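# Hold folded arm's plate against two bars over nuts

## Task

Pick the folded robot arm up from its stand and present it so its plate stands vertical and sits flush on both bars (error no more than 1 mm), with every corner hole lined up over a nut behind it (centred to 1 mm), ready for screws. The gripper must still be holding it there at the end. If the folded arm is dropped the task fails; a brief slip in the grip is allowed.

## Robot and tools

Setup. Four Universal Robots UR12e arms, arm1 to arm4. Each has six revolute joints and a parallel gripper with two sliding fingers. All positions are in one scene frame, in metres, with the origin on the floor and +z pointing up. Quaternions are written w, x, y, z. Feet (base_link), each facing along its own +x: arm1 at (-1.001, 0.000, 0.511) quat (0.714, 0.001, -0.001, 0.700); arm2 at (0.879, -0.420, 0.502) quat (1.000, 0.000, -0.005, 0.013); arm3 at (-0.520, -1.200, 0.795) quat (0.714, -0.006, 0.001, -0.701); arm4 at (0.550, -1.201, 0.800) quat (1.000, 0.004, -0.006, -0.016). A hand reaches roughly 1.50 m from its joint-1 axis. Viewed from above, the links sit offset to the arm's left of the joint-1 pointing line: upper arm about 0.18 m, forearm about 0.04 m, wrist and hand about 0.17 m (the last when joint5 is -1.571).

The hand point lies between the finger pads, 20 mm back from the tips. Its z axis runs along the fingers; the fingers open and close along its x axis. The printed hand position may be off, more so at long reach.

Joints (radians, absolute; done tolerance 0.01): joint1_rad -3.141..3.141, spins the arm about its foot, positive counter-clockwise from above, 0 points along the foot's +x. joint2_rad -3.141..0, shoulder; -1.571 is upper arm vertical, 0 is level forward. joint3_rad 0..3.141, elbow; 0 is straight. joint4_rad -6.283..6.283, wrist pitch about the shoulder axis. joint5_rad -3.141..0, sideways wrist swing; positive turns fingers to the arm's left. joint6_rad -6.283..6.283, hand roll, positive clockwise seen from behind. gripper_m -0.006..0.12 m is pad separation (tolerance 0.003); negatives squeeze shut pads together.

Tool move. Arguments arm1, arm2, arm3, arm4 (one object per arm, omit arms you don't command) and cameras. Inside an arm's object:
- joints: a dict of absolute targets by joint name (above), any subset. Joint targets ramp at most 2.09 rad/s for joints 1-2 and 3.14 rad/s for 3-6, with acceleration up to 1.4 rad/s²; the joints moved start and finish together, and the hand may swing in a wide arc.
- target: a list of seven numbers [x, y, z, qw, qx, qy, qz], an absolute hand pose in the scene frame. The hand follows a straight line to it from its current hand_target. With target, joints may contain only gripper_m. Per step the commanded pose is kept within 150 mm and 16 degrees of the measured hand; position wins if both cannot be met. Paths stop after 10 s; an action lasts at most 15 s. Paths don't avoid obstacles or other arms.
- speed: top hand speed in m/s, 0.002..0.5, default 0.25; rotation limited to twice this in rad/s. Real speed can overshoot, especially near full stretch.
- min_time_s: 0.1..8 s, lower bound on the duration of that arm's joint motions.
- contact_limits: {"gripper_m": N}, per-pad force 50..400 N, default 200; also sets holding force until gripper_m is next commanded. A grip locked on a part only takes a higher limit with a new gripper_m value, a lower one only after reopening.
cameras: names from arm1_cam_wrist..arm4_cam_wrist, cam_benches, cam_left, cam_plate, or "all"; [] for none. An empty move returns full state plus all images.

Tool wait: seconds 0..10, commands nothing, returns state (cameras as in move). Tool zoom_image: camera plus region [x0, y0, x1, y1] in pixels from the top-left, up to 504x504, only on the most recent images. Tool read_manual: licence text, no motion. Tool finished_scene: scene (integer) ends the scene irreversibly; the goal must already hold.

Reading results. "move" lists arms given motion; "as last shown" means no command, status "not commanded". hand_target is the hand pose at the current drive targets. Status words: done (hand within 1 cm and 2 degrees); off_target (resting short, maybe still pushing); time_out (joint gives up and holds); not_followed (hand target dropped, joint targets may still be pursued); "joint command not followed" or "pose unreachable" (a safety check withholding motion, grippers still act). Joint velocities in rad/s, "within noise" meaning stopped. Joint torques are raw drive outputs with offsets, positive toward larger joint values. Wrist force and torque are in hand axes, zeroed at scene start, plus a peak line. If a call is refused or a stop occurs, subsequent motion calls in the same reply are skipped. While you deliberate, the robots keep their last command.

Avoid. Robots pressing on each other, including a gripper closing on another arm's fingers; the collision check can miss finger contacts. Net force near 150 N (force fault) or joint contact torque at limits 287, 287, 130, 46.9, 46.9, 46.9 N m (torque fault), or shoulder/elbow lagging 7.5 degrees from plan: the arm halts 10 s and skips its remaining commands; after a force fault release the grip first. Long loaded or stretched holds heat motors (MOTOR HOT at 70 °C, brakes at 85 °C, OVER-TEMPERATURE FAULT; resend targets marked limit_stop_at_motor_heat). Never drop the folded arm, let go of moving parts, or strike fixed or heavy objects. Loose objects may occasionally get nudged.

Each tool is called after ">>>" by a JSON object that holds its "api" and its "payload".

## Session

>>> {"api": "move", "payload": {"cameras": ["cam_benches", "cam_left", "cam_plate"]}}

>>> {"api": "zoom_image", "payload": {"camera": "cam_left", "region": [380, 200, 660, 430]}}

>>> {"api": "zoom_image", "payload": {"camera": "cam_plate", "region": [100, 100, 604, 478]}}

Scene clock: 0.00 s.
Joint torques (N m): no reading
Wrist force (N): no reading
Wrist torque (N m): no reading
Wrist force, peak (N): no reading
Joint velocities: within noise
arm1.joint_positions: joint1_rad=+0.000 joint2_rad=-1.570 joint3_rad=+1.570 joint4_rad=-1.570 joint5_rad=-1.571 joint6_rad=+0.000 gripper_m=+0.120
arm1.joint_status: not commanded
arm1.hand: x=-1.1604 y=+0.6937 z=+1.0220 quat_wxyz=(+0.000, -0.010, -1.000, -0.001) (m; scene frame)
arm1.hand_target: x=-1.1604 y=+0.6937 z=+1.0220 quat_wxyz=(+0.000, -0.010, -1.000, -0.001) (m; scene frame)
arm1.hand_status: not commanded
arm2.joint_positions: joint1_rad=+0.000 joint2_rad=-1.570 joint3_rad=+1.570 joint4_rad=-1.570 joint5_rad=-1.571 joint6_rad=+0.000 gripper_m=+0.120
arm2.joint_status: not commanded
arm2.hand: x=+1.5607 y=-0.2288 z=+1.0187 quat_wxyz=(-0.003, -0.698, -0.716, -0.004) (m; scene frame)
arm2.hand_target: x=+1.5607 y=-0.2288 z=+1.0187 quat_wxyz=(-0.003, -0.698, -0.716, -0.004) (m; scene frame)
arm2.hand_status: not commanded
arm3.joint_positions: joint1_rad=+0.000 joint2_rad=-1.570 joint3_rad=+1.570 joint4_rad=-1.570 joint5_rad=-1.571 joint6_rad=+0.000 gripper_m=+0.120
arm3.joint_status: not commanded
arm3.hand: x=-0.3282 y=-1.8850 z=+1.3066 quat_wxyz=(-0.003, -1.000, -0.009, +0.005) (m; scene frame)
arm3.hand_target: x=-0.3282 y=-1.8850 z=+1.3066 quat_wxyz=(-0.003, -1.000, -0.009, +0.005) (m; scene frame)
arm3.hand_status: not commanded
arm4.joint_positions: joint1_rad=+0.000 joint2_rad=-1.570 joint3_rad=+1.570 joint4_rad=-1.570 joint5_rad=-1.571 joint6_rad=+0.000 gripper_m=+0.119
arm4.joint_status: not commanded
arm4.hand: x=+1.2403 y=-1.0531 z=+1.3193 quat_wxyz=(-0.002, -0.718, -0.696, -0.007) (m; scene frame)
arm4.hand_target: x=+1.2403 y=-1.0531 z=+1.3193 quat_wxyz=(-0.002, -0.718, -0.696, -0.007) (m; scene frame)
arm4.hand_status: not commanded
pictures: cam_benches, cam_left, cam_plate
Images, in order (width x height): cam_benches 672x504, cam_left 672x504, cam_plate 672x504.

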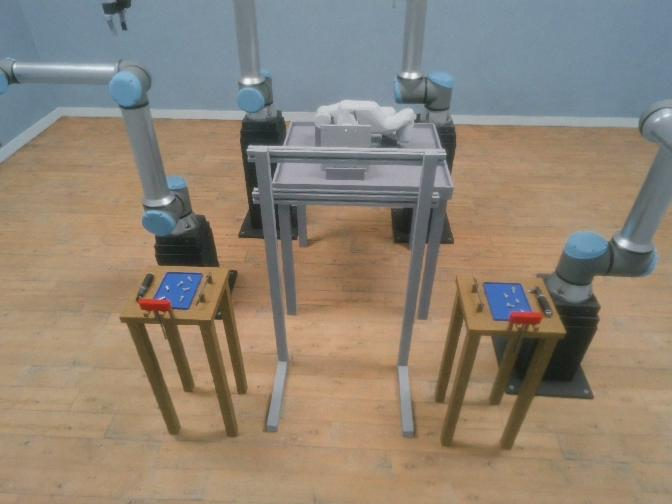

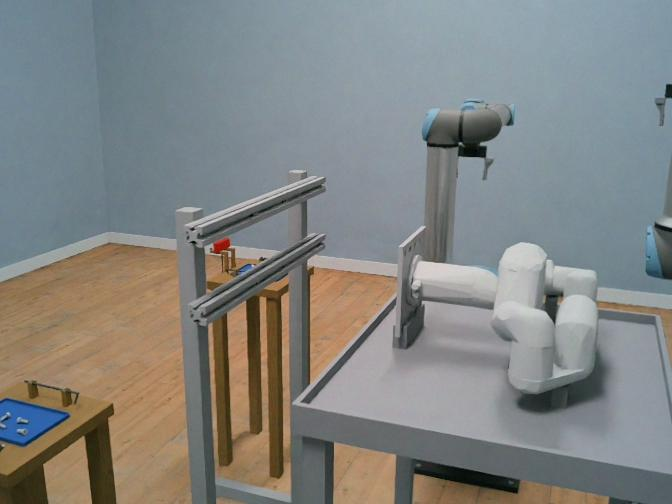

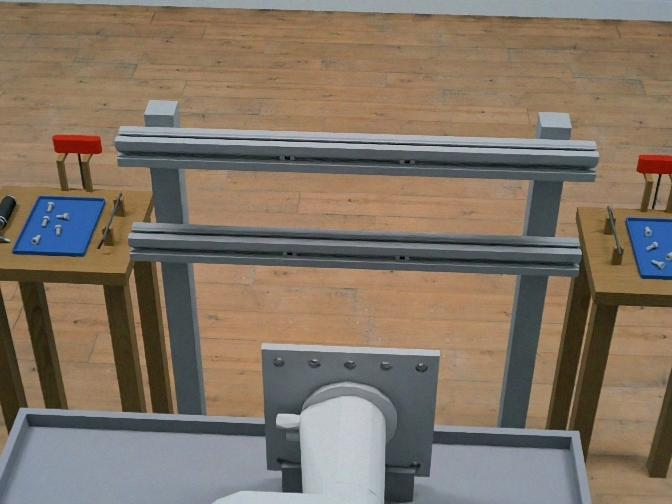

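Scaled by 1.800 from the camera's image (finer frame: 960x720).

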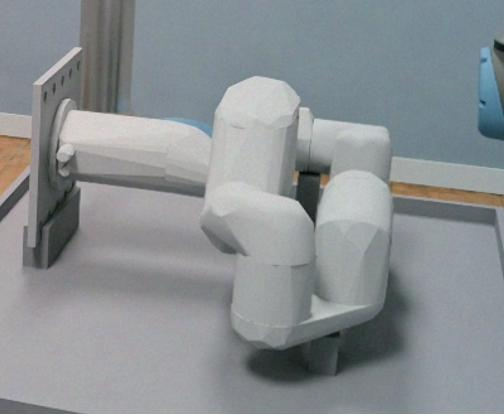

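Scaled by 1.000.

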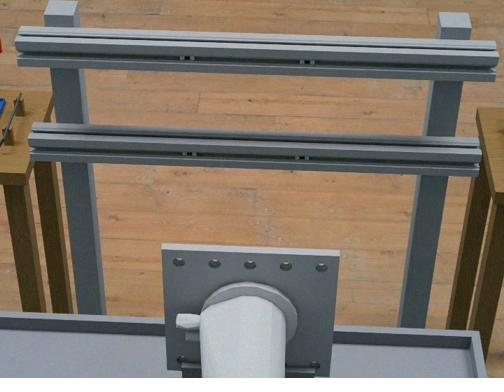

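>>> {"api": "zoom_image", "payload": {"camera": "cam_plate", "region": [250, 130, 330, 190]}}

>>> {"api": "zoom_image", "payload": {"camera": "cam_plate", "region": [365, 130, 445, 190]}}

>>> {"api": "zoom_image", "payload": {"camera": "cam_plate", "region": [250, 225, 330, 285]}}

>>> {"api": "zoom_image", "payload": {"camera": "cam_plate", "region": [365, 225, 445, 285]}}

>>> {"api": "zoom_image", "payload": {"camera": "cam_plate", "region": [255, 335, 445, 485]}}

>>> {"api": "move", "payload": {"arm1": {"joints": {"joint1_rad": -1.90, "joint2_rad": -1.9, "joint3_rad": 1.9, "joint4_rad": -1.571}, "min_time_s": 4}, "arm2": {"joints": {"joint1_rad": 2.922, "joint2_rad": -1.9, "joint3_rad": 1.9, "joint4_rad": -1.571}, "min_time_s": 4}, "arm4": {"joints": {"joint1_rad": 2.0, "joint2_rad": -1.9, "joint3_rad": 1.5, "joint4_rad": -1.17}}, "arm3": {"joints": {"joint1_rad": 2.2, "joint2_rad": -1.9, "joint3_rad": 1.5, "joint4_rad": -1.17}}}}

Scaled by 6.300 from the camera's image (finer frame: 960x720).

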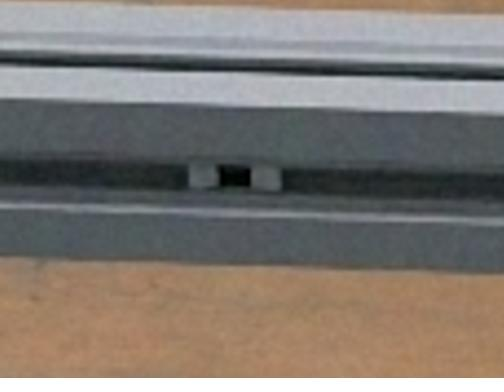

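Scaled by 6.300 from the camera's image (finer frame: 960x720).

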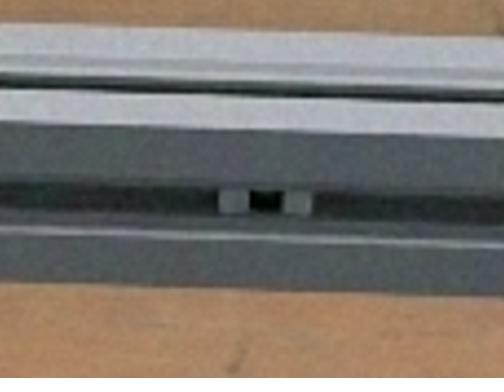

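Scaled by 6.300 from the camera's image (finer frame: 960x720).

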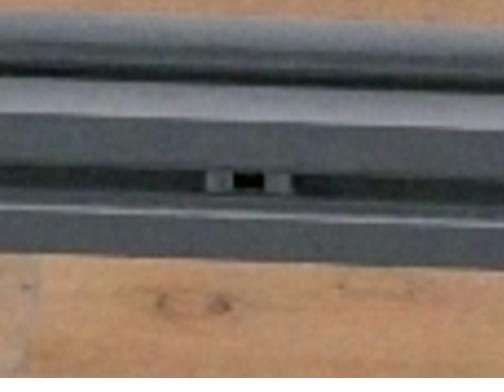

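Scaled by 6.300 from the camera's image (finer frame: 960x720).

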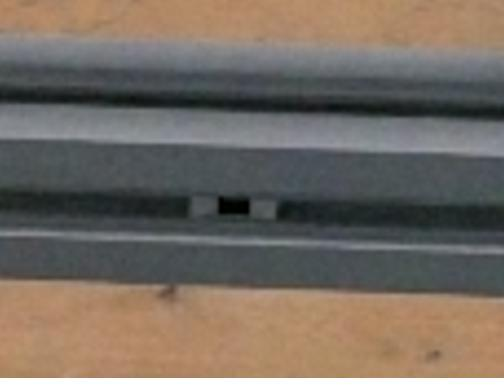

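Scaled by 2.653 from the camera's image (finer frame: 960x720).

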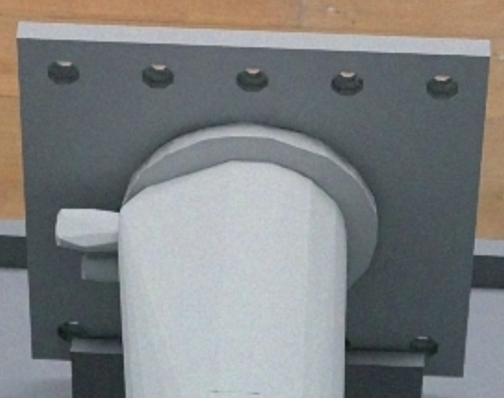

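Scene clock: 5.20 s.
Joint torques (N m): arm1=[-5.37 -14.17 -58.2 -7.17 0.05 -0.34] | arm2=[8.09 -7.66 -57.74 -6.71 -0.18 -0.16] | arm3=[4.17 -8.97 -44.38 -7.89 -0.34 -0.53] | arm4=[1.7 -4.64 -44.74 -7.94 0.03 -0.6]
Wrist force (N): arm1=[0.3 -0.3 0.5] | arm2=[0.1 0.4 -0.5] | arm3=[-0.2 -0.5 -0.5] | arm4=[0.0 -0.7 -0.1]
Wrist torque (N m): arm1=[0.05 -0.12 -0.03] | arm2=[0.05 0.00 0.00] | arm3=[-0.09 0.01 0.02] | arm4=[-0.09 0.01 -0.01]
Wrist force, peak (N): arm1=[2.6 0.0 -0.2] | arm2=[-2.3 1.7 0.0] | arm3=[4.7 2.8 -0.2] | arm4=[4.3 1.7 -0.6]
move: arm1 done; arm2 done; arm3 done; arm4 done
Joint velocities: within noise
arm1.joint_positions: joint1_rad=-1.900 joint2_rad=-1.900 joint3_rad=+1.900 joint4_rad=-1.571 joint5_rad=-1.571 joint6_rad=+0.000 gripper_m=+0.120
arm1.joint_status: all done
arm1.hand: x=-0.4777 y=-0.0071 z=+0.9879 quat_wxyz=(+0.001, -0.819, -0.573, -0.001)
arm1.hand_target: x=-0.4777 y=-0.0071 z=+0.9879 quat_wxyz=(+0.001, -0.819, -0.573, -0.001)
arm1.hand_status: not commanded
arm2.joint_positions: joint1_rad=+2.922 joint2_rad=-1.900 joint3_rad=+1.900 joint4_rad=-1.571 joint5_rad=-1.571 joint6_rad=+0.000 gripper_m=+0.120
arm2.joint_status: all done
arm2.hand: x=+0.3565 y=-0.4963 z=+0.9732 quat_wxyz=(-0.004, +0.635, -0.772, +0.003)
arm2.hand_target: x=+0.3565 y=-0.4963 z=+0.9732 quat_wxyz=(-0.004, +0.635, -0.772, +0.003)
arm2.hand_status: not commanded
arm3.joint_positions: joint1_rad=+2.200 joint2_rad=-1.900 joint3_rad=+1.500 joint4_rad=-1.170 joint5_rad=-1.571 joint6_rad=+0.000 gripper_m=+0.120
arm3.joint_status: all done
arm3.hand: x=-0.2610 y=-0.7863 z=+1.4881 quat_wxyz=(+0.003, -0.445, -0.895, +0.006)
arm3.hand_target: x=-0.2610 y=-0.7863 z=+1.4881 quat_wxyz=(+0.003, -0.445, -0.895, +0.006)
arm3.hand_status: not commanded
arm4.joint_positions: joint1_rad=+2.000 joint2_rad=-1.900 joint3_rad=+1.500 joint4_rad=-1.170 joint5_rad=-1.571 joint6_rad=+0.000 gripper_m=+0.119
arm4.joint_status: all done
arm4.hand: x=+0.2074 y=-0.8601 z=+1.4972 quat_wxyz=(-0.007, +0.197, -0.980, -0.002)
arm4.hand_target: x=+0.2073 y=-0.8601 z=+1.4972 quat_wxyz=(-0.007, +0.197, -0.980, -0.002)
arm4.hand_status: not commanded
pictures: none

>>> {"api": "move", "payload": {"arm3": {"target": [-0.20, -0.689, 1.22, 0, 0.7071, 0.7071, 0], "speed": 0.4}, "arm4": {"target": [-0.002, -0.49, 1.10, 0, 0, -1, 0], "speed": 0.4}, "arm2": {"joints": {"joint1_rad": 2.922, "joint2_rad": -1.329, "joint3_rad": 1.898, "joint4_rad": -3.711, "joint5_rad": -2.773, "joint6_rad": -1.571}, "min_time_s": 3}, "cameras": ["arm3_cam_wrist", "arm4_cam_wrist", "arm2_cam_wrist", "cam_left"]}}

>>> {"api": "zoom_image", "payload": {"camera": "arm2_cam_wrist", "region": [230, 240, 310, 300]}}

>>> {"api": "zoom_image", "payload": {"camera": "arm2_cam_wrist", "region": [425, 240, 505, 300]}}

>>> {"api": "zoom_image", "payload": {"camera": "arm2_cam_wrist", "region": [230, 385, 310, 445]}}

>>> {"api": "zoom_image", "payload": {"camera": "arm2_cam_wrist", "region": [395, 385, 475, 445]}}

Scene clock: 9.47 s.
Joint torques (N m): arm1=[-6.5 -14.17 -58.41 -5.59 0.02 -0.24] | arm2=[2.37 -79.29 -48.99 -2.06 2.99 1.56] | arm3=[-13.94 -24.56 -46.91 -7.38 2.51 1.91] | arm4=[-19.2 -71.34 -57.96 -8.05 -2.27 1.48]
Wrist force (N): arm1=[0.3 -0.1 0.3] | arm2=[1.4 0.3 -3.3] | arm3=[0.1 -0.2 0.1] | arm4=[0.0 -0.3 -0.5]
Wrist torque (N m): arm1=[0.08 -0.13 -0.03] | arm2=[0.21 0.07 0.05] | arm3=[-0.06 -0.05 0.12] | arm4=[-0.03 0.01 0.12]
Wrist force, peak (N): arm1=[0.5 -0.2 0.9] | arm2=[1.5 0.6 -3.5] | arm3=[-0.3 -1.1 -3.1] | arm4=[-1.0 -4.5 -4.1]
move: arm2 done; arm3 done; arm4 done
Joint velocities: within noise
arm1: as last shown
arm2.joint_positions: joint1_rad=+2.922 joint2_rad=-1.329 joint3_rad=+1.898 joint4_rad=-3.711 joint5_rad=-2.773 joint6_rad=-1.571 gripper_m=+0.120
arm2.joint_status: all done
arm2.hand: x=+0.1736 y=-0.1907 z=+1.0825 quat_wxyz=(-0.457, +0.544, -0.452, -0.539)
arm2.hand_target: x=+0.1737 y=-0.1908 z=+1.0826 quat_wxyz=(-0.457, +0.544, -0.452, -0.539)
arm2.hand_status: not commanded
arm3.joint_positions: joint1_rad=+2.273 joint2_rad=-1.765 joint3_rad=+1.883 joint4_rad=-1.701 joint5_rad=-1.572 joint6_rad=+0.720 gripper_m=+0.120
arm3.joint_status: not commanded
arm3.hand: x=-0.2000 y=-0.6890 z=+1.2200 quat_wxyz=(+0.000, -0.707, -0.707, +0.000)
arm3.hand_target: x=-0.2000 y=-0.6890 z=+1.2200 quat_wxyz=(+0.000, -0.707, -0.707, +0.000)
arm3.hand_status: done (0.000 m and 0.0 deg from the pose sent, 0.292 m and 37.1 deg at the start)
arm4.joint_positions: joint1_rad=+2.059 joint2_rad=-1.211 joint3_rad=+1.510 joint4_rad=-1.869 joint5_rad=-1.556 joint6_rad=+0.456 gripper_m=+0.119
arm4.joint_status: not commanded
arm4.hand: x=-0.0020 y=-0.4900 z=+1.1000 quat_wxyz=(+0.000, +0.000, -1.000, +0.000)
arm4.hand_target: x=-0.0020 y=-0.4900 z=+1.1000 quat_wxyz=(+0.000, +0.000, -1.000, +0.000)
arm4.hand_status: done (0.000 m and 0.0 deg from the pose sent, 0.582 m and 22.7 deg at the start)
pictures: arm2_cam_wrist, arm3_cam_wrist, arm4_cam_wrist, cam_left
Images, in order (width x height): arm2_cam_wrist 672x504, arm3_cam_wrist 672x504, arm4_cam_wrist 672x504, cam_left 672x504.

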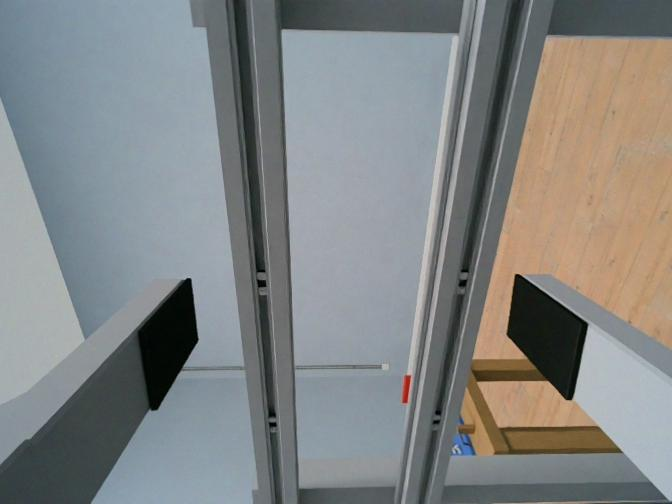

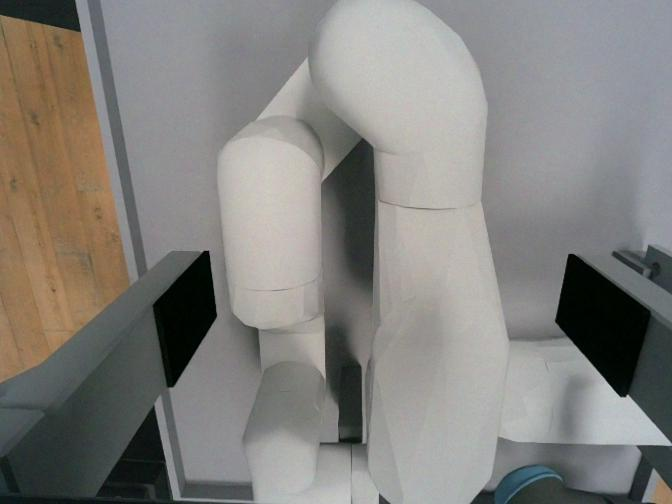

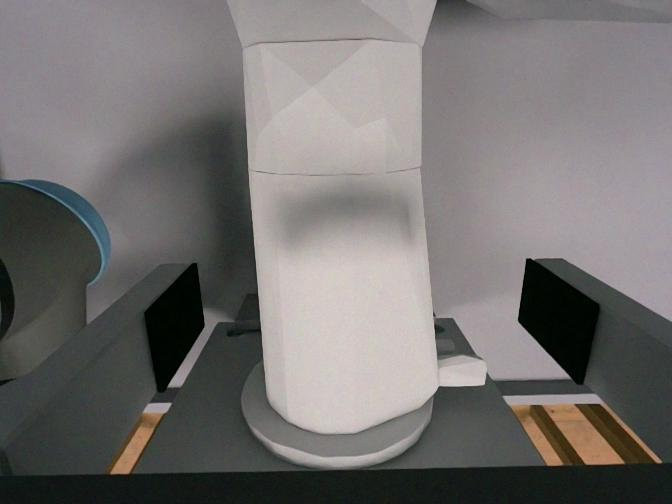

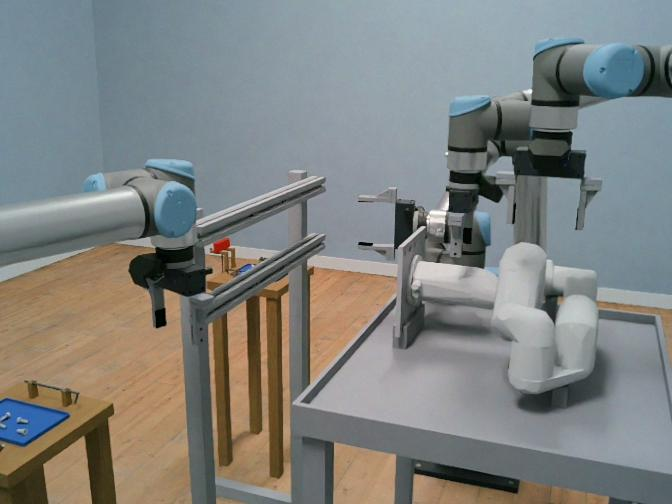

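Scaled by 6.300 from the camera's image (finer frame: 960x720).

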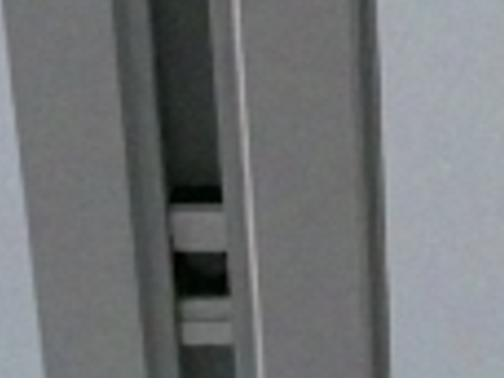

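Scaled by 6.300 from the camera's image (finer frame: 960x720).

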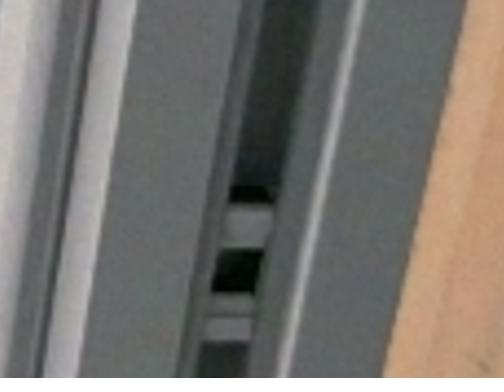

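Scaled by 6.300 from the camera's image (finer frame: 960x720).

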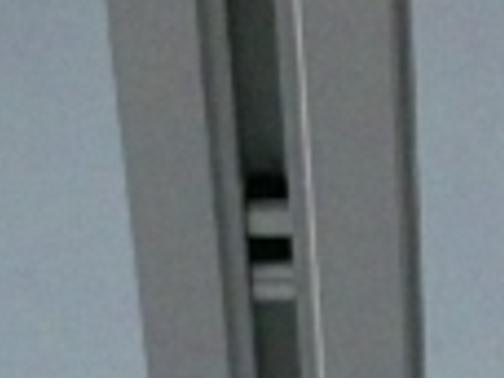

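Scaled by 6.300 from the camera's image (finer frame: 960x720).

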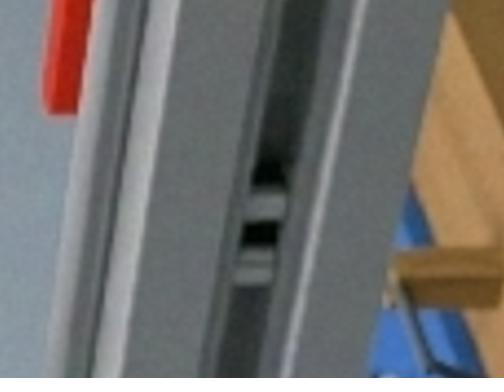

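>>> {"api": "move", "payload": {"arm3": {"target": [-0.2075, -0.638, 1.0905, 0, 0.7071, 0.7071, 0], "speed": 0.2, "joints": {"gripper_m": 0.108}}, "arm4": {"target": [0.0030, -0.462, 1.02, 0, -0.0322, 0.9995, 0], "speed": 0.2}, "cameras": ["arm3_cam_wrist", "arm4_cam_wrist"]}}

>>> {"api": "zoom_image", "payload": {"camera": "arm3_cam_wrist", "region": [150, 100, 600, 420]}}

Scene clock: 12.70 s.
Joint torques (N m): arm1=[-4.95 -15.44 -58.59 -4.47 -0.18 -0.19] | arm2=[-4.49 -81.32 -40.5 -3.29 2.89 -0.88] | arm3=[-16.68 -35.62 -45.07 -7.4 -2.79 -1.43] | arm4=[16.06 -101.98 -56.12 -4.53 -0.85 3.17]
Wrist force (N): arm1=[0.1 0.1 0.1] | arm2=[1.3 0.5 -3.4] | arm3=[0.2 -0.1 0.0] | arm4=[0.0 -0.3 -0.1]
Wrist torque (N m): arm1=[0.12 -0.09 -0.02] | arm2=[0.24 0.08 0.04] | arm3=[-0.01 -0.04 0.08] | arm4=[-0.05 -0.02 -0.19]
Wrist force, peak (N): arm1=[0.4 -0.2 0.8] | arm2=[1.3 0.6 -3.6] | arm3=[1.5 -0.4 4.2] | arm4=[0.2 -0.7 -3.2]
move: arm3 done; arm4 done
Joint velocities: within noise
arm1, arm2: as last shown
arm2.hand: x=+0.1737 y=-0.1908 z=+1.0826 quat_wxyz=(-0.457, +0.544, -0.452, -0.539)
arm3.joint_positions: joint1_rad=+2.344 joint2_rad=-1.636 joint3_rad=+2.006 joint4_rad=-1.952 joint5_rad=-1.573 joint6_rad=+0.791 gripper_m=+0.108
arm3.joint_status: all done
arm3.hand: x=-0.2075 y=-0.6380 z=+1.0906 quat_wxyz=(+0.000, -0.707, -0.707, +0.000)
arm3.hand_target: x=-0.2075 y=-0.6380 z=+1.0905 quat_wxyz=(+0.000, -0.707, -0.707, +0.000)
arm3.hand_status: done (0.000 m and 0.0 deg from the pose sent, 0.139 m and 0.0 deg at the start)
arm4.joint_positions: joint1_rad=+2.042 joint2_rad=-1.134 joint3_rad=+1.549 joint4_rad=-1.984 joint5_rad=-1.556 joint6_rad=+0.374 gripper_m=+0.119
arm4.joint_status: not commanded
arm4.hand: x=+0.0031 y=-0.4620 z=+1.0200 quat_wxyz=(+0.000, +0.032, -0.999, +0.000)
arm4.hand_target: x=+0.0030 y=-0.4620 z=+1.0200 quat_wxyz=(+0.000, +0.032, -0.999, +0.000)
arm4.hand_status: done (0.000 m and 0.0 deg from the pose sent, 0.085 m and 3.7 deg at the start)
Images, in order (width x height): arm3_cam_wrist 672x504, arm4_cam_wrist 672x504.

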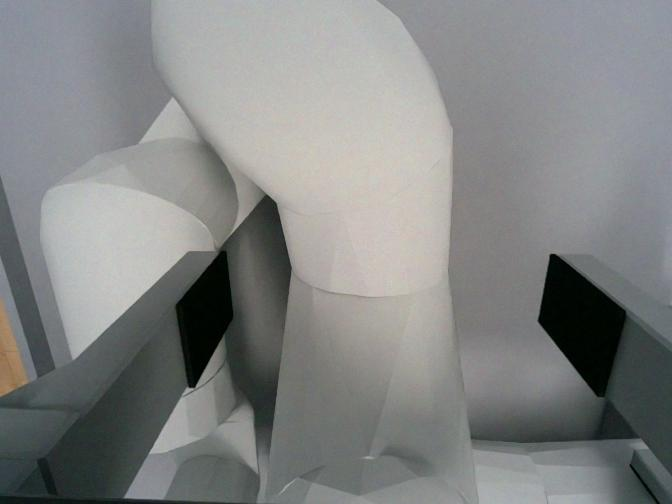

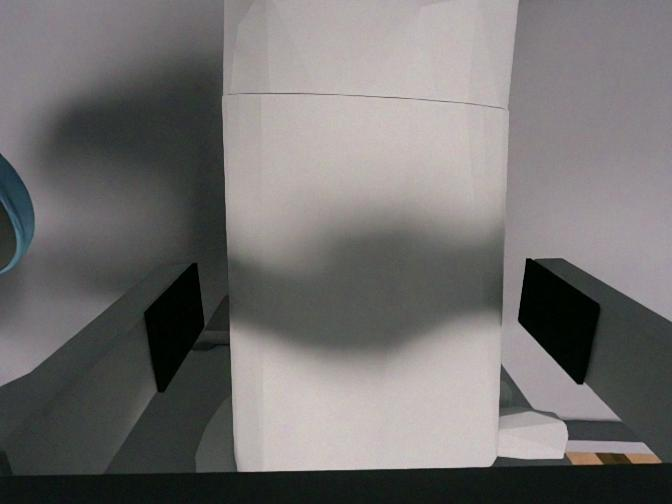

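Scaled by 1.120 from the camera's image (finer frame: 960x720).

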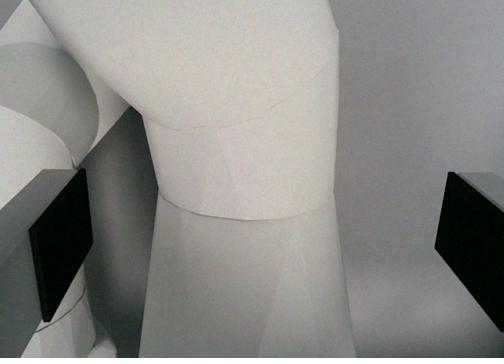

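>>> {"api": "move", "payload": {"arm3": {"target": [-0.2025, -0.6410, 1.03, 0, 0.7071, 0.7071, 0], "speed": 0.15, "joints": {"gripper_m": 0.104}}, "arm4": {"target": [0.0035, -0.4645, 0.990, 0, -0.0322, 0.9995, 0], "speed": 0.1}}}

>>> {"api": "move", "payload": {"arm3": {"target": [-0.2025, -0.6410, 0.995, 0, 0.7071, 0.7071, 0], "speed": 0.08}, "arm4": {"joints": {"gripper_m": 0.110}}, "cameras": ["arm3_cam_wrist", "arm4_cam_wrist", "cam_left"]}}

Scene clock: 14.63 s.
Joint torques (N m): arm1=[-5.73 -12.63 -58.27 -3.36 -0.04 -0.08] | arm2=[-6.27 -79.03 -40.6 -3.12 3.14 -1.66] | arm3=[13.05 -44.84 -42.05 -5.97 3.06 1.35] | arm4=[8.2 -109.11 -54.16 -2.3 2.19 1.59]
Wrist force (N): arm1=[0.4 -0.3 0.5] | arm2=[1.2 0.2 -3.0] | arm3=[0.1 -0.2 -0.2] | arm4=[0.2 -0.2 -0.1]
Wrist torque (N m): arm1=[0.05 -0.14 -0.03] | arm2=[0.18 0.11 0.05] | arm3=[-0.05 -0.04 0.11] | arm4=[-0.04 -0.05 -0.19]
Wrist force, peak (N): arm1=[0.5 -0.5 0.4] | arm2=[1.3 0.4 -3.6] | arm3=[0.2 -0.4 -3.5] | arm4=[-0.1 -0.3 -2.6]
move: arm3 done; arm4 done
Joint velocities: within noise
arm1, arm2: as last shown
arm3.joint_positions: joint1_rad=+2.334 joint2_rad=-1.589 joint3_rad=+2.078 joint4_rad=-2.071 joint5_rad=-1.573 joint6_rad=+0.782 gripper_m=+0.104
arm3.joint_status: all done
arm3.hand: x=-0.2024 y=-0.6410 z=+1.0301 quat_wxyz=(+0.000, -0.707, -0.707, +0.000)
arm3.hand_target: x=-0.2025 y=-0.6410 z=+1.0300 quat_wxyz=(+0.000, -0.707, -0.707, +0.000)
arm3.hand_status: done (0.000 m and 0.0 deg from the pose sent, 0.061 m and 0.0 deg at the start)
arm4.joint_positions: joint1_rad=+2.043 joint2_rad=-1.117 joint3_rad=+1.581 joint4_rad=-2.034 joint5_rad=-1.556 joint6_rad=+0.375 gripper_m=+0.119
arm4.joint_status: not commanded
arm4.hand: x=+0.0035 y=-0.4645 z=+0.9899 quat_wxyz=(+0.000, +0.032, -0.999, +0.000)
arm4.hand_target: x=+0.0035 y=-0.4645 z=+0.9900 quat_wxyz=(+0.000, +0.032, -0.999, +0.000)
arm4.hand_status: done (0.000 m and 0.0 deg from the pose sent, 0.030 m and 0.0 deg at the start)
pictures: none

Scene clock: 15.60 s.
Joint torques (N m): arm1=[-7.26 -12.04 -58.14 -3.73 -0.22 -0.22] | arm2=[-5.23 -81.69 -40.33 -3.57 3 -1.99] | arm3=[-8.64 -55.46 -50.08 -2.47 2.4 -1.46] | arm4=[-5.68 -107.94 -54.7 -1.97 2.02 -1.26]
Wrist force (N): arm1=[0.7 -0.3 -0.1] | arm2=[1.1 0.6 -3.3] | arm3=[0.0 -0.2 -0.3] | arm4=[-0.3 -0.4 -0.1]
Wrist torque (N m): arm1=[0.05 -0.19 -0.02] | arm2=[0.25 0.11 0.05] | arm3=[-0.04 -0.03 0.11] | arm4=[-0.07 0.04 -0.19]
Wrist force, peak (N): arm1=[0.7 -0.3 -0.1] | arm2=[1.3 0.7 -3.5] | arm3=[0.1 0.0 -2.2] | arm4=[0.0 -0.5 -0.6]
move: arm3 done; arm4 done
Joint velocities: within noise
arm1, arm2: as last shown
arm3.joint_positions: joint1_rad=+2.334 joint2_rad=-1.556 joint3_rad=+2.115 joint4_rad=-2.142 joint5_rad=-1.573 joint6_rad=+0.782 gripper_m=+0.104
arm3.joint_status: not commanded
arm3.hand: x=-0.2025 y=-0.6410 z=+0.9950 quat_wxyz=(+0.000, -0.707, -0.707, +0.000)
arm3.hand_target: x=-0.2025 y=-0.6410 z=+0.9950 quat_wxyz=(+0.000, -0.707, -0.707, +0.000)
arm3.hand_status: done (0.000 m and 0.0 deg from the pose sent, 0.035 m and 0.0 deg at the start)
arm4.joint_positions: joint1_rad=+2.043 joint2_rad=-1.117 joint3_rad=+1.581 joint4_rad=-2.034 joint5_rad=-1.556 joint6_rad=+0.375 gripper_m=+0.110
arm4.joint_status: all done
arm4.hand: x=+0.0035 y=-0.4645 z=+0.9900 quat_wxyz=(+0.000, +0.032, -0.999, +0.000)
arm4.hand_target: x=+0.0035 y=-0.4645 z=+0.9900 quat_wxyz=(+0.000, +0.032, -0.999, +0.000)
arm4.hand_status: not commanded
Images, in order (width x height): arm3_cam_wrist 672x504, arm4_cam_wrist 672x504, cam_left 672x504.

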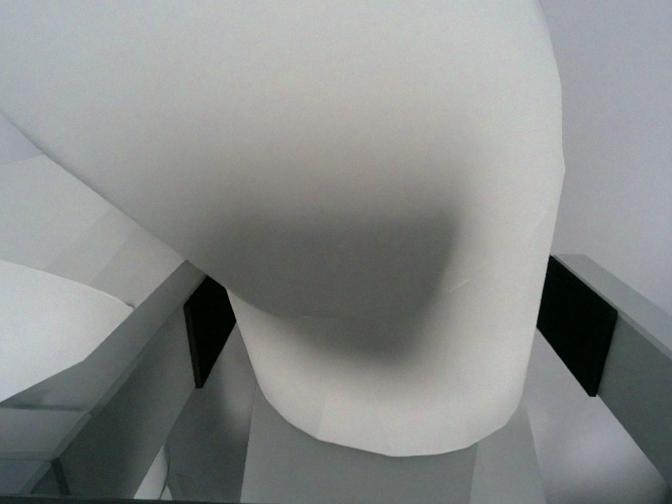

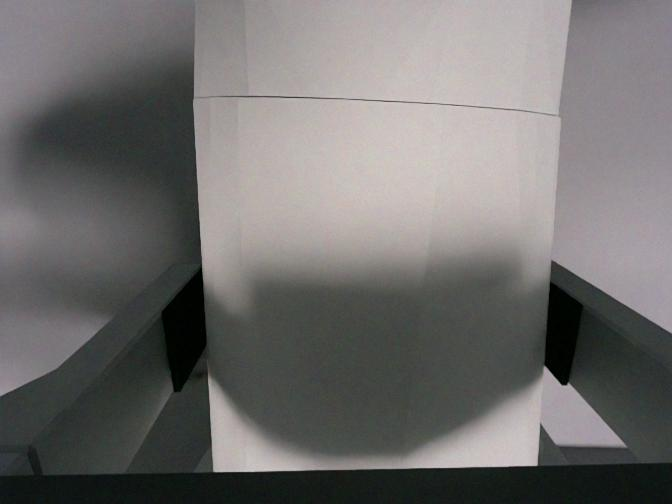

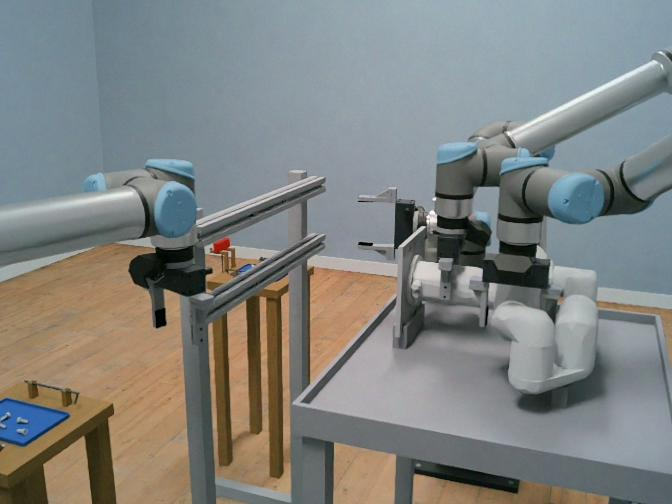

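>>> {"api": "move", "payload": {"arm3": {"joints": {"gripper_m": 0.0895}, "contact_limits": {"gripper_m": 50}}, "arm4": {"joints": {"gripper_m": 0.1060}, "contact_limits": {"gripper_m": 50}}}}

>>> {"api": "move", "payload": {"arm3": {"joints": {"gripper_m": 0.0875}, "contact_limits": {"gripper_m": 50}}, "arm4": {"joints": {"gripper_m": 0.1045}, "contact_limits": {"gripper_m": 50}}}}

Scene clock: 16.47 s.
Joint torques (N m): arm1=[-6.31 -13.61 -58.47 -3.78 -0.22 -0.12] | arm2=[-5.86 -80.23 -41.15 -3.46 2.91 -2.33] | arm3=[-7.61 -60.45 -47.61 -3.47 2.39 -1.06] | arm4=[-12.29 -107.46 -56.53 -2.1 2.17 -1.59]
Wrist force (N): arm1=[0.2 -0.2 0.2] | arm2=[1.1 0.3 -3.2] | arm3=[0.0 -0.2 -0.2] | arm4=[-0.2 0.0 -0.1]
Wrist torque (N m): arm1=[0.05 -0.11 -0.03] | arm2=[0.20 0.12 0.05] | arm3=[-0.04 -0.03 0.11] | arm4=[-0.01 0.02 -0.19]
Wrist force, peak (N): arm1=[0.7 0.1 0.4] | arm2=[1.2 0.7 -3.6] | arm3=[0.5 -0.2 -0.3] | arm4=[-0.2 -0.7 -0.3]
move: arm3 done; arm4 done
Joint velocities: within noise
arm1, arm2: as last shown
arm3.joint_positions: joint1_rad=+2.334 joint2_rad=-1.556 joint3_rad=+2.115 joint4_rad=-2.142 joint5_rad=-1.573 joint6_rad=+0.782 gripper_m=+0.089
arm3.joint_status: all done
arm3.contact_limits: gripper_m 50 N at each pad
arm3.hand: x=-0.2025 y=-0.6410 z=+0.9950 quat_wxyz=(+0.000, -0.707, -0.707, +0.000)
arm3.hand_target: x=-0.2025 y=-0.6410 z=+0.9950 quat_wxyz=(+0.000, -0.707, -0.707, +0.000)
arm3.hand_status: not commanded
arm4.joint_positions: joint1_rad=+2.043 joint2_rad=-1.117 joint3_rad=+1.581 joint4_rad=-2.034 joint5_rad=-1.556 joint6_rad=+0.375 gripper_m=+0.106
arm4.joint_status: all done
arm4.contact_limits: gripper_m 50 N at each pad
arm4.hand: x=+0.0035 y=-0.4645 z=+0.9900 quat_wxyz=(+0.000, +0.032, -0.999, +0.000)
arm4.hand_target: x=+0.0035 y=-0.4645 z=+0.9900 quat_wxyz=(+0.000, +0.032, -0.999, +0.000)
arm4.hand_status: not commanded
pictures: none

Scene clock: 16.87 s.
Joint torques (N m): arm1=[-5.47 -13.22 -58.1 -3.64 0.05 -0.31] | arm2=[-4.27 -79.4 -40.63 -3.15 2.89 -2.16] | arm3=[-7.27 -52.87 -48.8 -7.67 3.05 -1.48] | arm4=[-12.47 -107.76 -55.21 -2.31 2 -2.09]
Wrist force (N): arm1=[0.3 -0.3 0.3] | arm2=[1.4 0.3 -3.1] | arm3=[-25.2 -1.7 -5.9] | arm4=[0.1 0.0 0.0]
Wrist torque (N m): arm1=[0.05 -0.13 -0.03] | arm2=[0.21 0.06 0.05] | arm3=[-0.01 0.00 -0.11] | arm4=[-0.02 -0.03 -0.19]
Wrist force, peak (N): arm1=[0.3 -0.6 0.7] | arm2=[1.2 0.7 -3.4] | arm3=[-25.5 -1.5 -6.3] | arm4=[-0.2 -0.5 -0.4]
move: arm3 done; arm4 done
Joint velocities: within noise
arm1, arm2: as last shown
arm3.joint_positions: joint1_rad=+2.334 joint2_rad=-1.556 joint3_rad=+2.115 joint4_rad=-2.142 joint5_rad=-1.573 joint6_rad=+0.782 gripper_m=+0.087
arm3.joint_status: all done
arm3.contact_limits: gripper_m 50 N at each pad
arm3.hand: x=-0.2025 y=-0.6410 z=+0.9950 quat_wxyz=(+0.000, -0.707, -0.707, +0.000)
arm3.hand_target: x=-0.2025 y=-0.6410 z=+0.9950 quat_wxyz=(+0.000, -0.707, -0.707, +0.000)
arm3.hand_status: not commanded
arm4.joint_positions: joint1_rad=+2.043 joint2_rad=-1.117 joint3_rad=+1.581 joint4_rad=-2.034 joint5_rad=-1.556 joint6_rad=+0.375 gripper_m=+0.105
arm4.joint_status: all done
arm4.contact_limits: gripper_m 50 N at each pad
arm4.hand: x=+0.0035 y=-0.4645 z=+0.9900 quat_wxyz=(+0.000, +0.032, -0.999, +0.000)
arm4.hand_target: x=+0.0035 y=-0.4645 z=+0.9900 quat_wxyz=(+0.000, +0.032, -0.999, +0.000)
arm4.hand_status: not commanded
pictures: none

>>> {"api": "move", "payload": {"arm3": {"target": [-0.2025, -0.6416, 0.995, 0, 0.7071, 0.7071, 0], "speed": 0.01}, "arm4": {"joints": {"gripper_m": 0.1030}, "contact_limits": {"gripper_m": 50}}}}

>>> {"api": "move", "payload": {"arm3": {"joints": {"gripper_m": 0.0855}, "contact_limits": {"gripper_m": 50}}}}

Scene clock: 18.10 s.
Joint torques (N m): arm1=[-4.95 -13.95 -58.8 -3.91 -0.34 -0.1] | arm2=[-4 -80.62 -40.06 -3.21 2.72 -1.87] | arm3=[-13.94 -56.12 -41.69 -6.21 3.01 -1.23] | arm4=[-14.79 -106.58 -54.45 -2.27 2.73 -1.73]
Wrist force (N): arm1=[0.3 0.0 0.4] | arm2=[1.1 0.5 -3.2] | arm3=[-4.9 0.3 -0.7] | arm4=[1.7 -1.3 0.3]
Wrist torque (N m): arm1=[0.09 -0.13 -0.03] | arm2=[0.24 0.12 0.04] | arm3=[-0.06 0.22 0.04] | arm4=[-0.05 -0.13 -0.27]
Wrist force, peak (N): arm1=[0.8 -0.3 0.3] | arm2=[1.3 0.5 -3.3] | arm3=[-25.2 -1.1 -6.5] | arm4=[2.3 1.1 1.4]
move: arm3 done; arm4 done
Joint velocities: within noise
arm1, arm2: as last shown
arm3.joint_positions: joint1_rad=+2.333 joint2_rad=-1.556 joint3_rad=+2.116 joint4_rad=-2.142 joint5_rad=-1.573 joint6_rad=+0.781 gripper_m=+0.087
arm3.joint_status: not commanded
arm3.contact_limits: gripper_m 50 N at each pad
arm3.hand: x=-0.2025 y=-0.6416 z=+0.9950 quat_wxyz=(+0.000, -0.707, -0.707, +0.000)
arm3.hand_target: x=-0.2025 y=-0.6416 z=+0.9950 quat_wxyz=(+0.000, -0.707, -0.707, +0.000)
arm3.hand_status: done (0.000 m and 0.0 deg from the pose sent, 0.001 m and 0.0 deg at the start)
arm4.joint_positions: joint1_rad=+2.043 joint2_rad=-1.117 joint3_rad=+1.581 joint4_rad=-2.034 joint5_rad=-1.556 joint6_rad=+0.375 gripper_m=+0.103
arm4.joint_status: all done
arm4.contact_limits: gripper_m 50 N at each pad
arm4.hand: x=+0.0035 y=-0.4645 z=+0.9900 quat_wxyz=(+0.000, +0.032, -0.999, +0.000)
arm4.hand_target: x=+0.0035 y=-0.4645 z=+0.9900 quat_wxyz=(+0.000, +0.032, -0.999, +0.000)
arm4.hand_status: not commanded
pictures: none

Scene clock: 18.50 s.
Joint torques (N m): arm1=[-3.96 -14.69 -59.16 -3.74 -0.5 -0.37] | arm2=[-5.02 -79.92 -40.52 -3.16 3.02 -2.04] | arm3=[-6.22 -53.36 -52.67 -4.43 3.04 -0.97] | arm4=[-13.54 -105.56 -52.89 -2.14 2.61 -1.81]
Wrist force (N): arm1=[0.2 -0.2 0.4] | arm2=[1.0 0.8 -3.4] | arm3=[-22.2 -2.8 -7.2] | arm4=[2.1 0.8 1.2]
Wrist torque (N m): arm1=[0.06 -0.11 -0.03] | arm2=[0.29 0.13 0.04] | arm3=[0.02 0.52 -0.70] | arm4=[-0.08 -0.20 -0.22]
Wrist force, peak (N): arm1=[0.6 -0.3 0.3] | arm2=[1.0 0.8 -3.4] | arm3=[-22.5 -2.9 -7.3] | arm4=[2.6 0.7 1.1]
move: arm3 done
Joint velocities: within noise
arm1.joint_positions: joint1_rad=-1.900 joint2_rad=-1.900 joint3_rad=+1.900 joint4_rad=-1.571 joint5_rad=-1.571 joint6_rad=+0.000 gripper_m=+0.120
arm1.joint_status: not commanded
arm1.hand: x=-0.4777 y=-0.0071 z=+0.9879 quat_wxyz=(+0.001, -0.819, -0.573, -0.001)
arm1.hand_target: x=-0.4777 y=-0.0071 z=+0.9879 quat_wxyz=(+0.001, -0.819, -0.573, -0.001)
arm1.hand_status: not commanded
arm2, arm4: as last shown
arm3.joint_positions: joint1_rad=+2.333 joint2_rad=-1.557 joint3_rad=+2.116 joint4_rad=-2.142 joint5_rad=-1.573 joint6_rad=+0.781 gripper_m=+0.086
arm3.joint_status: all done
arm3.contact_limits: gripper_m 50 N at each pad
arm3.hand: x=-0.2025 y=-0.6416 z=+0.9950 quat_wxyz=(+0.000, -0.707, -0.707, +0.000)
arm3.hand_target: x=-0.2025 y=-0.6416 z=+0.9950 quat_wxyz=(+0.000, -0.707, -0.707, +0.000)
arm3.hand_status: not commanded
arm4.contact_limits: gripper_m 50 N at each pad
pictures: none

>>> {"api": "move", "payload": {"arm3": {"target": [-0.2025, -0.6420, 0.995, 0, 0.7071, 0.7071, 0], "speed": 0.01}, "arm4": {"joints": {"gripper_m": 0.1000}, "contact_limits": {"gripper_m": 60}}}}

>>> {"api": "move", "payload": {"arm3": {"joints": {"gripper_m": 0.078}, "contact_limits": {"gripper_m": 150}}, "arm4": {"joints": {"gripper_m": 0.094}, "contact_limits": {"gripper_m": 150}}}}

Scene clock: 22.13 s.
Joint torques (N m): arm1=[-5.47 -14.92 -57.67 -3.68 -0.16 -0.53] | arm2=[-6.78 -79.08 -41.82 -3.2 2.91 -1.99] | arm3=[-16.5 -65.16 -38.91 -6.36 -0.03 -1.27] | arm4=[-13.94 -106.48 -48.37 -4.23 2.1 -1.93]
Wrist force (N): arm1=[0.2 -0.1 0.2] | arm2=[0.9 0.3 -3.2] | arm3=[7.3 5.6 7.4] | arm4=[1.6 -2.4 -0.3]
Wrist torque (N m): arm1=[0.08 -0.12 -0.03] | arm2=[0.21 0.14 0.05] | arm3=[0.00 0.03 -0.63] | arm4=[-0.09 -0.23 -0.32]
Wrist force, peak (N): arm1=[0.6 0.4 0.6] | arm2=[1.2 0.3 -3.7] | arm3=[-23.1 -3.1 -6.3] | arm4=[2.7 2.2 1.9]
move: arm3 done; arm4 done
Joint velocities: within noise
arm1: as last shown
arm2.joint_positions: joint1_rad=+2.922 joint2_rad=-1.329 joint3_rad=+1.898 joint4_rad=-3.711 joint5_rad=-2.773 joint6_rad=-1.571 gripper_m=+0.120
arm2.joint_status: not commanded
arm2.hand: x=+0.1737 y=-0.1908 z=+1.0826 quat_wxyz=(-0.457, +0.544, -0.452, -0.539)
arm2.hand_target: x=+0.1737 y=-0.1908 z=+1.0826 quat_wxyz=(-0.457, +0.544, -0.452, -0.539)
arm2.hand_status: not commanded
arm3.joint_positions: joint1_rad=+2.333 joint2_rad=-1.557 joint3_rad=+2.117 joint4_rad=-2.142 joint5_rad=-1.573 joint6_rad=+0.781 gripper_m=+0.086
arm3.joint_status: not commanded
arm3.contact_limits: gripper_m 50 N at each pad
arm3.hand: x=-0.2025 y=-0.6420 z=+0.9950 quat_wxyz=(+0.000, -0.707, -0.707, +0.000)
arm3.hand_target: x=-0.2025 y=-0.6420 z=+0.9950 quat_wxyz=(+0.000, -0.707, -0.707, +0.000)
arm3.hand_status: done (0.000 m and 0.0 deg from the pose sent, 0.000 m and 0.0 deg at the start)
arm4.joint_positions: joint1_rad=+2.043 joint2_rad=-1.117 joint3_rad=+1.581 joint4_rad=-2.034 joint5_rad=-1.556 joint6_rad=+0.375 gripper_m=+0.102
arm4.joint_status: all done
arm4.contact_limits: gripper_m 60 N at each pad
arm4.hand: x=+0.0035 y=-0.4645 z=+0.9900 quat_wxyz=(+0.000, +0.032, -0.999, +0.000)
arm4.hand_target: x=+0.0035 y=-0.4645 z=+0.9900 quat_wxyz=(+0.000, +0.032, -0.999, +0.000)
arm4.hand_status: not commanded
pictures: none

Scene clock: 22.67 s.
Joint torques (N m): arm1=[-5.79 -13.8 -58.27 -3.52 0.02 -0.68] | arm2=[-4.26 -80.48 -41.4 -3.32 2.78 -1.91] | arm3=[-14.29 -63.57 -37.78 -3.33 -3.15 1.11] | arm4=[-12.95 -107.48 -46.49 -3.81 2.01 -2.09]
Wrist force (N): arm1=[0.4 0.0 0.3] | arm2=[1.1 0.5 -3.3] | arm3=[10.6 8.5 11.6] | arm4=[2.5 -1.4 -0.1]
Wrist torque (N m): arm1=[0.09 -0.14 -0.02] | arm2=[0.24 0.11 0.04] | arm3=[0.07 0.38 -1.56] | arm4=[-0.09 -0.71 -0.35]
Wrist force, peak (N): arm1=[0.3 -0.4 0.6] | arm2=[1.2 0.6 -3.5] | arm3=[10.6 8.5 11.6] | arm4=[2.5 -1.8 -0.2]
move: arm3 off_target; arm4 off_target
Joint velocities: within noise
arm1, arm2: as last shown
arm3.joint_positions: joint1_rad=+2.333 joint2_rad=-1.557 joint3_rad=+2.117 joint4_rad=-2.142 joint5_rad=-1.573 joint6_rad=+0.781 gripper_m=+0.084
arm3.joint_status: gripper_m off_target (ended at +0.084, target +0.078)
arm3.contact_limits: gripper_m 150 N at each pad
arm3.hand: x=-0.2025 y=-0.6420 z=+0.9950 quat_wxyz=(+0.000, -0.707, -0.707, +0.000)
arm3.hand_target: x=-0.2025 y=-0.6420 z=+0.9950 quat_wxyz=(+0.000, -0.707, -0.707, +0.000)
arm3.hand_status: not commanded
arm4.joint_positions: joint1_rad=+2.043 joint2_rad=-1.117 joint3_rad=+1.581 joint4_rad=-2.034 joint5_rad=-1.556 joint6_rad=+0.375 gripper_m=+0.101
arm4.joint_status: gripper_m off_target (ended at +0.101, target +0.094)
arm4.contact_limits: gripper_m 150 N at each pad
arm4.hand: x=+0.0035 y=-0.4645 z=+0.9900 quat_wxyz=(+0.000, +0.032, -0.999, +0.000)
arm4.hand_target: x=+0.0035 y=-0.4645 z=+0.9900 quat_wxyz=(+0.000, +0.032, -0.999, +0.000)
arm4.hand_status: not commanded
pictures: none

>>> {"api": "move", "payload": {"arm3": {"joints": {"gripper_m": 0.065}, "contact_limits": {"gripper_m": 400}}, "arm4": {"joints": {"gripper_m": 0.083}, "contact_limits": {"gripper_m": 400}}}}

>>> {"api": "move", "payload": {"arm3": {"target": [-0.2025, -0.6420, 1.001, 0, 0.7071, 0.7071, 0], "speed": 0.015}, "arm4": {"target": [0.0035, -0.4645, 0.996, 0, -0.0322, 0.9995, 0], "speed": 0.015}}}

>>> {"api": "move", "payload": {"arm3": {"target": [-0.2025, -0.6420, 1.065, 0, 0.7071, 0.7071, 0], "speed": 0.04}, "arm4": {"target": [0.0035, -0.4645, 1.060, 0, -0.0322, 0.9995, 0], "speed": 0.04}, "cameras": ["cam_left", "cam_plate"]}}

Scene clock: 24.27 s.
Joint torques (N m): arm1=[-3.59 -14.51 -58.14 -3.58 -0.32 -0.37] | arm2=[-3.6 -78.88 -40.04 -2.89 2.82 -1.9] | arm3=[-13.35 -62.1 -38.35 0.21 -4 2.44] | arm4=[-13.64 -105.23 -45.1 -5 1.96 -2.1]
Wrist force (N): arm1=[0.0 -0.5 0.3] | arm2=[1.2 0.5 -3.2] | arm3=[12.0 7.7 11.7] | arm4=[5.3 1.4 1.5]
Wrist torque (N m): arm1=[0.02 -0.08 -0.03] | arm2=[0.25 0.10 0.05] | arm3=[0.00 1.97 -3.18] | arm4=[-0.09 -1.77 -0.39]
Wrist force, peak (N): arm1=[0.3 -0.5 0.8] | arm2=[1.3 0.8 -3.4] | arm3=[12.9 8.6 12.2] | arm4=[5.5 1.7 1.9]
move: arm3 off_target; arm4 off_target
Joint velocities: within noise
arm1, arm2: as last shown
arm3.joint_positions: joint1_rad=+2.333 joint2_rad=-1.557 joint3_rad=+2.117 joint4_rad=-2.142 joint5_rad=-1.573 joint6_rad=+0.781 gripper_m=+0.081
arm3.joint_status: gripper_m off_target (ended at +0.081, target +0.065)
arm3.contact_limits: gripper_m 400 N at each pad
arm3.hand: x=-0.2025 y=-0.6420 z=+0.9950 quat_wxyz=(+0.000, -0.707, -0.707, +0.000)
arm3.hand_target: x=-0.2025 y=-0.6420 z=+0.9950 quat_wxyz=(+0.000, -0.707, -0.707, +0.000)
arm3.hand_status: not commanded
arm4.joint_positions: joint1_rad=+2.043 joint2_rad=-1.117 joint3_rad=+1.581 joint4_rad=-2.034 joint5_rad=-1.556 joint6_rad=+0.375 gripper_m=+0.098
arm4.joint_status: gripper_m off_target (ended at +0.098, target +0.083)
arm4.contact_limits: gripper_m 400 N at each pad
arm4.hand: x=+0.0035 y=-0.4645 z=+0.9900 quat_wxyz=(+0.000, +0.032, -0.999, +0.000)
arm4.hand_target: x=+0.0035 y=-0.4645 z=+0.9900 quat_wxyz=(+0.000, +0.032, -0.999, +0.000)
arm4.hand_status: not commanded
pictures: none

Scene clock: 25.23 s.
Joint torques (N m): arm1=[-4.76 -13.75 -58.35 -3.81 -0.39 -0.4] | arm2=[-7.23 -81.42 -40.75 -3.36 2.9 -2] | arm3=[9.94 -77.22 -81.43 -7.28 -4.33 3.89] | arm4=[-25.61 -155.51 -87.06 -13.06 -13.55 -4.7]
Wrist force (N): arm1=[0.5 -0.6 0.0] | arm2=[1.5 0.3 -3.0] | arm3=[5.9 4.5 84.5] | arm4=[4.8 -7.7 63.8]
Wrist torque (N m): arm1=[-0.01 -0.15 -0.03] | arm2=[0.20 0.05 0.04] | arm3=[-1.12 11.54 -1.85] | arm4=[-0.12 10.21 1.11]
Wrist force, peak (N): arm1=[0.5 0.3 0.6] | arm2=[1.3 0.5 -3.4] | arm3=[4.8 8.3 85.8] | arm4=[9.0 -6.4 64.9]
move: arm3 done; arm4 done
Joint velocities: within noise
arm1, arm2: as last shown
arm3.joint_positions: joint1_rad=+2.333 joint2_rad=-1.563 joint3_rad=+2.110 joint4_rad=-2.130 joint5_rad=-1.573 joint6_rad=+0.781 gripper_m=+0.081
arm3.joint_status: not commanded
arm3.contact_limits: gripper_m 400 N at each pad
arm3.hand: x=-0.2025 y=-0.6420 z=+1.0011 quat_wxyz=(+0.000, -0.707, -0.707, +0.000)
arm3.hand_target: x=-0.2025 y=-0.6420 z=+1.0010 quat_wxyz=(+0.000, -0.707, -0.707, +0.000)
arm3.hand_status: done (0.000 m and 0.0 deg from the pose sent, 0.006 m and 0.0 deg at the start)
arm4.joint_positions: joint1_rad=+2.043 joint2_rad=-1.121 joint3_rad=+1.576 joint4_rad=-2.024 joint5_rad=-1.556 joint6_rad=+0.375 gripper_m=+0.098
arm4.joint_status: not commanded
arm4.contact_limits: gripper_m 400 N at each pad
arm4.hand: x=+0.0035 y=-0.4645 z=+0.9960 quat_wxyz=(+0.000, +0.032, -0.999, +0.000)
arm4.hand_target: x=+0.0035 y=-0.4645 z=+0.9960 quat_wxyz=(+0.000, +0.032, -0.999, +0.000)
arm4.hand_status: done (0.000 m and 0.0 deg from the pose sent, 0.006 m and 0.0 deg at the start)
pictures: none

Scene clock: 27.33 s.
Joint torques (N m): arm1=[-5.87 -14.43 -58.34 -3.42 -0.46 -0.48] | arm2=[-9.26 -80.65 -40.71 -3.02 2.85 -1.99] | arm3=[10.39 -73.89 -82.67 -6.21 -8.23 3.32] | arm4=[-18.37 -132.58 -86.43 -13.62 -8.28 -4.31]
Wrist force (N): arm1=[0.6 -0.2 0.3] | arm2=[1.4 0.4 -3.2] | arm3=[5.8 5.8 81.3] | arm4=[6.0 -7.1 66.9]
Wrist torque (N m): arm1=[0.06 -0.18 -0.03] | arm2=[0.22 0.07 0.04] | arm3=[-1.18 12.02 -1.86] | arm4=[-0.06 9.61 1.68]
Wrist force, peak (N): arm1=[0.6 -0.2 0.5] | arm2=[1.4 0.5 -3.5] | arm3=[4.9 6.2 91.6] | arm4=[6.5 -7.5 70.3]
move: arm3 done; arm4 done
Joint velocities: within noise
arm1, arm2: as last shown
arm3.joint_positions: joint1_rad=+2.333 joint2_rad=-1.620 joint3_rad=+2.039 joint4_rad=-2.002 joint5_rad=-1.573 joint6_rad=+0.781 gripper_m=+0.081
arm3.joint_status: not commanded
arm3.contact_limits: gripper_m 400 N at each pad
arm3.hand: x=-0.2025 y=-0.6420 z=+1.0651 quat_wxyz=(+0.000, -0.707, -0.707, +0.000)
arm3.hand_target: x=-0.2025 y=-0.6420 z=+1.0650 quat_wxyz=(+0.000, -0.707, -0.707, +0.000)
arm3.hand_status: done (0.000 m and 0.0 deg from the pose sent, 0.064 m and 0.0 deg at the start)
arm4.joint_positions: joint1_rad=+2.042 joint2_rad=-1.163 joint3_rad=+1.515 joint4_rad=-1.922 joint5_rad=-1.556 joint6_rad=+0.374 gripper_m=+0.098
arm4.joint_status: not commanded
arm4.contact_limits: gripper_m 400 N at each pad
arm4.hand: x=+0.0035 y=-0.4645 z=+1.0601 quat_wxyz=(+0.000, +0.032, -0.999, +0.000)
arm4.hand_target: x=+0.0035 y=-0.4645 z=+1.0600 quat_wxyz=(+0.000, +0.032, -0.999, +0.000)
arm4.hand_status: done (0.000 m and 0.0 deg from the pose sent, 0.064 m and 0.0 deg at the start)
Images, in order (width x height): cam_left 672x504, cam_plate 672x504.

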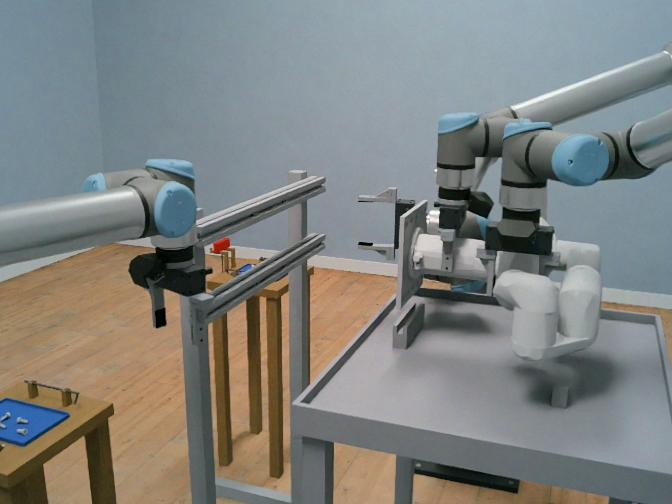

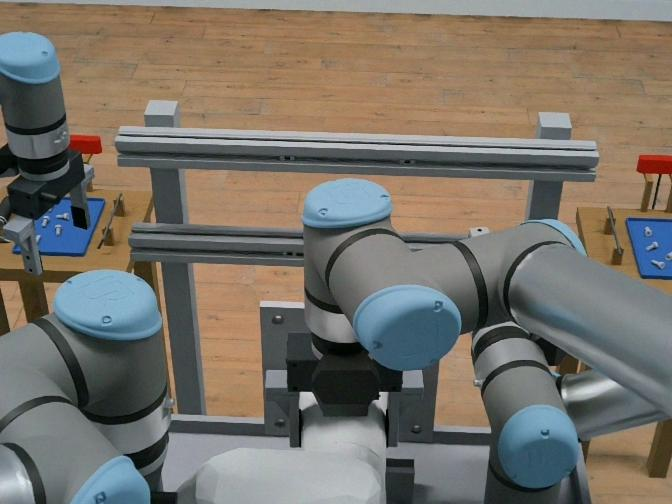

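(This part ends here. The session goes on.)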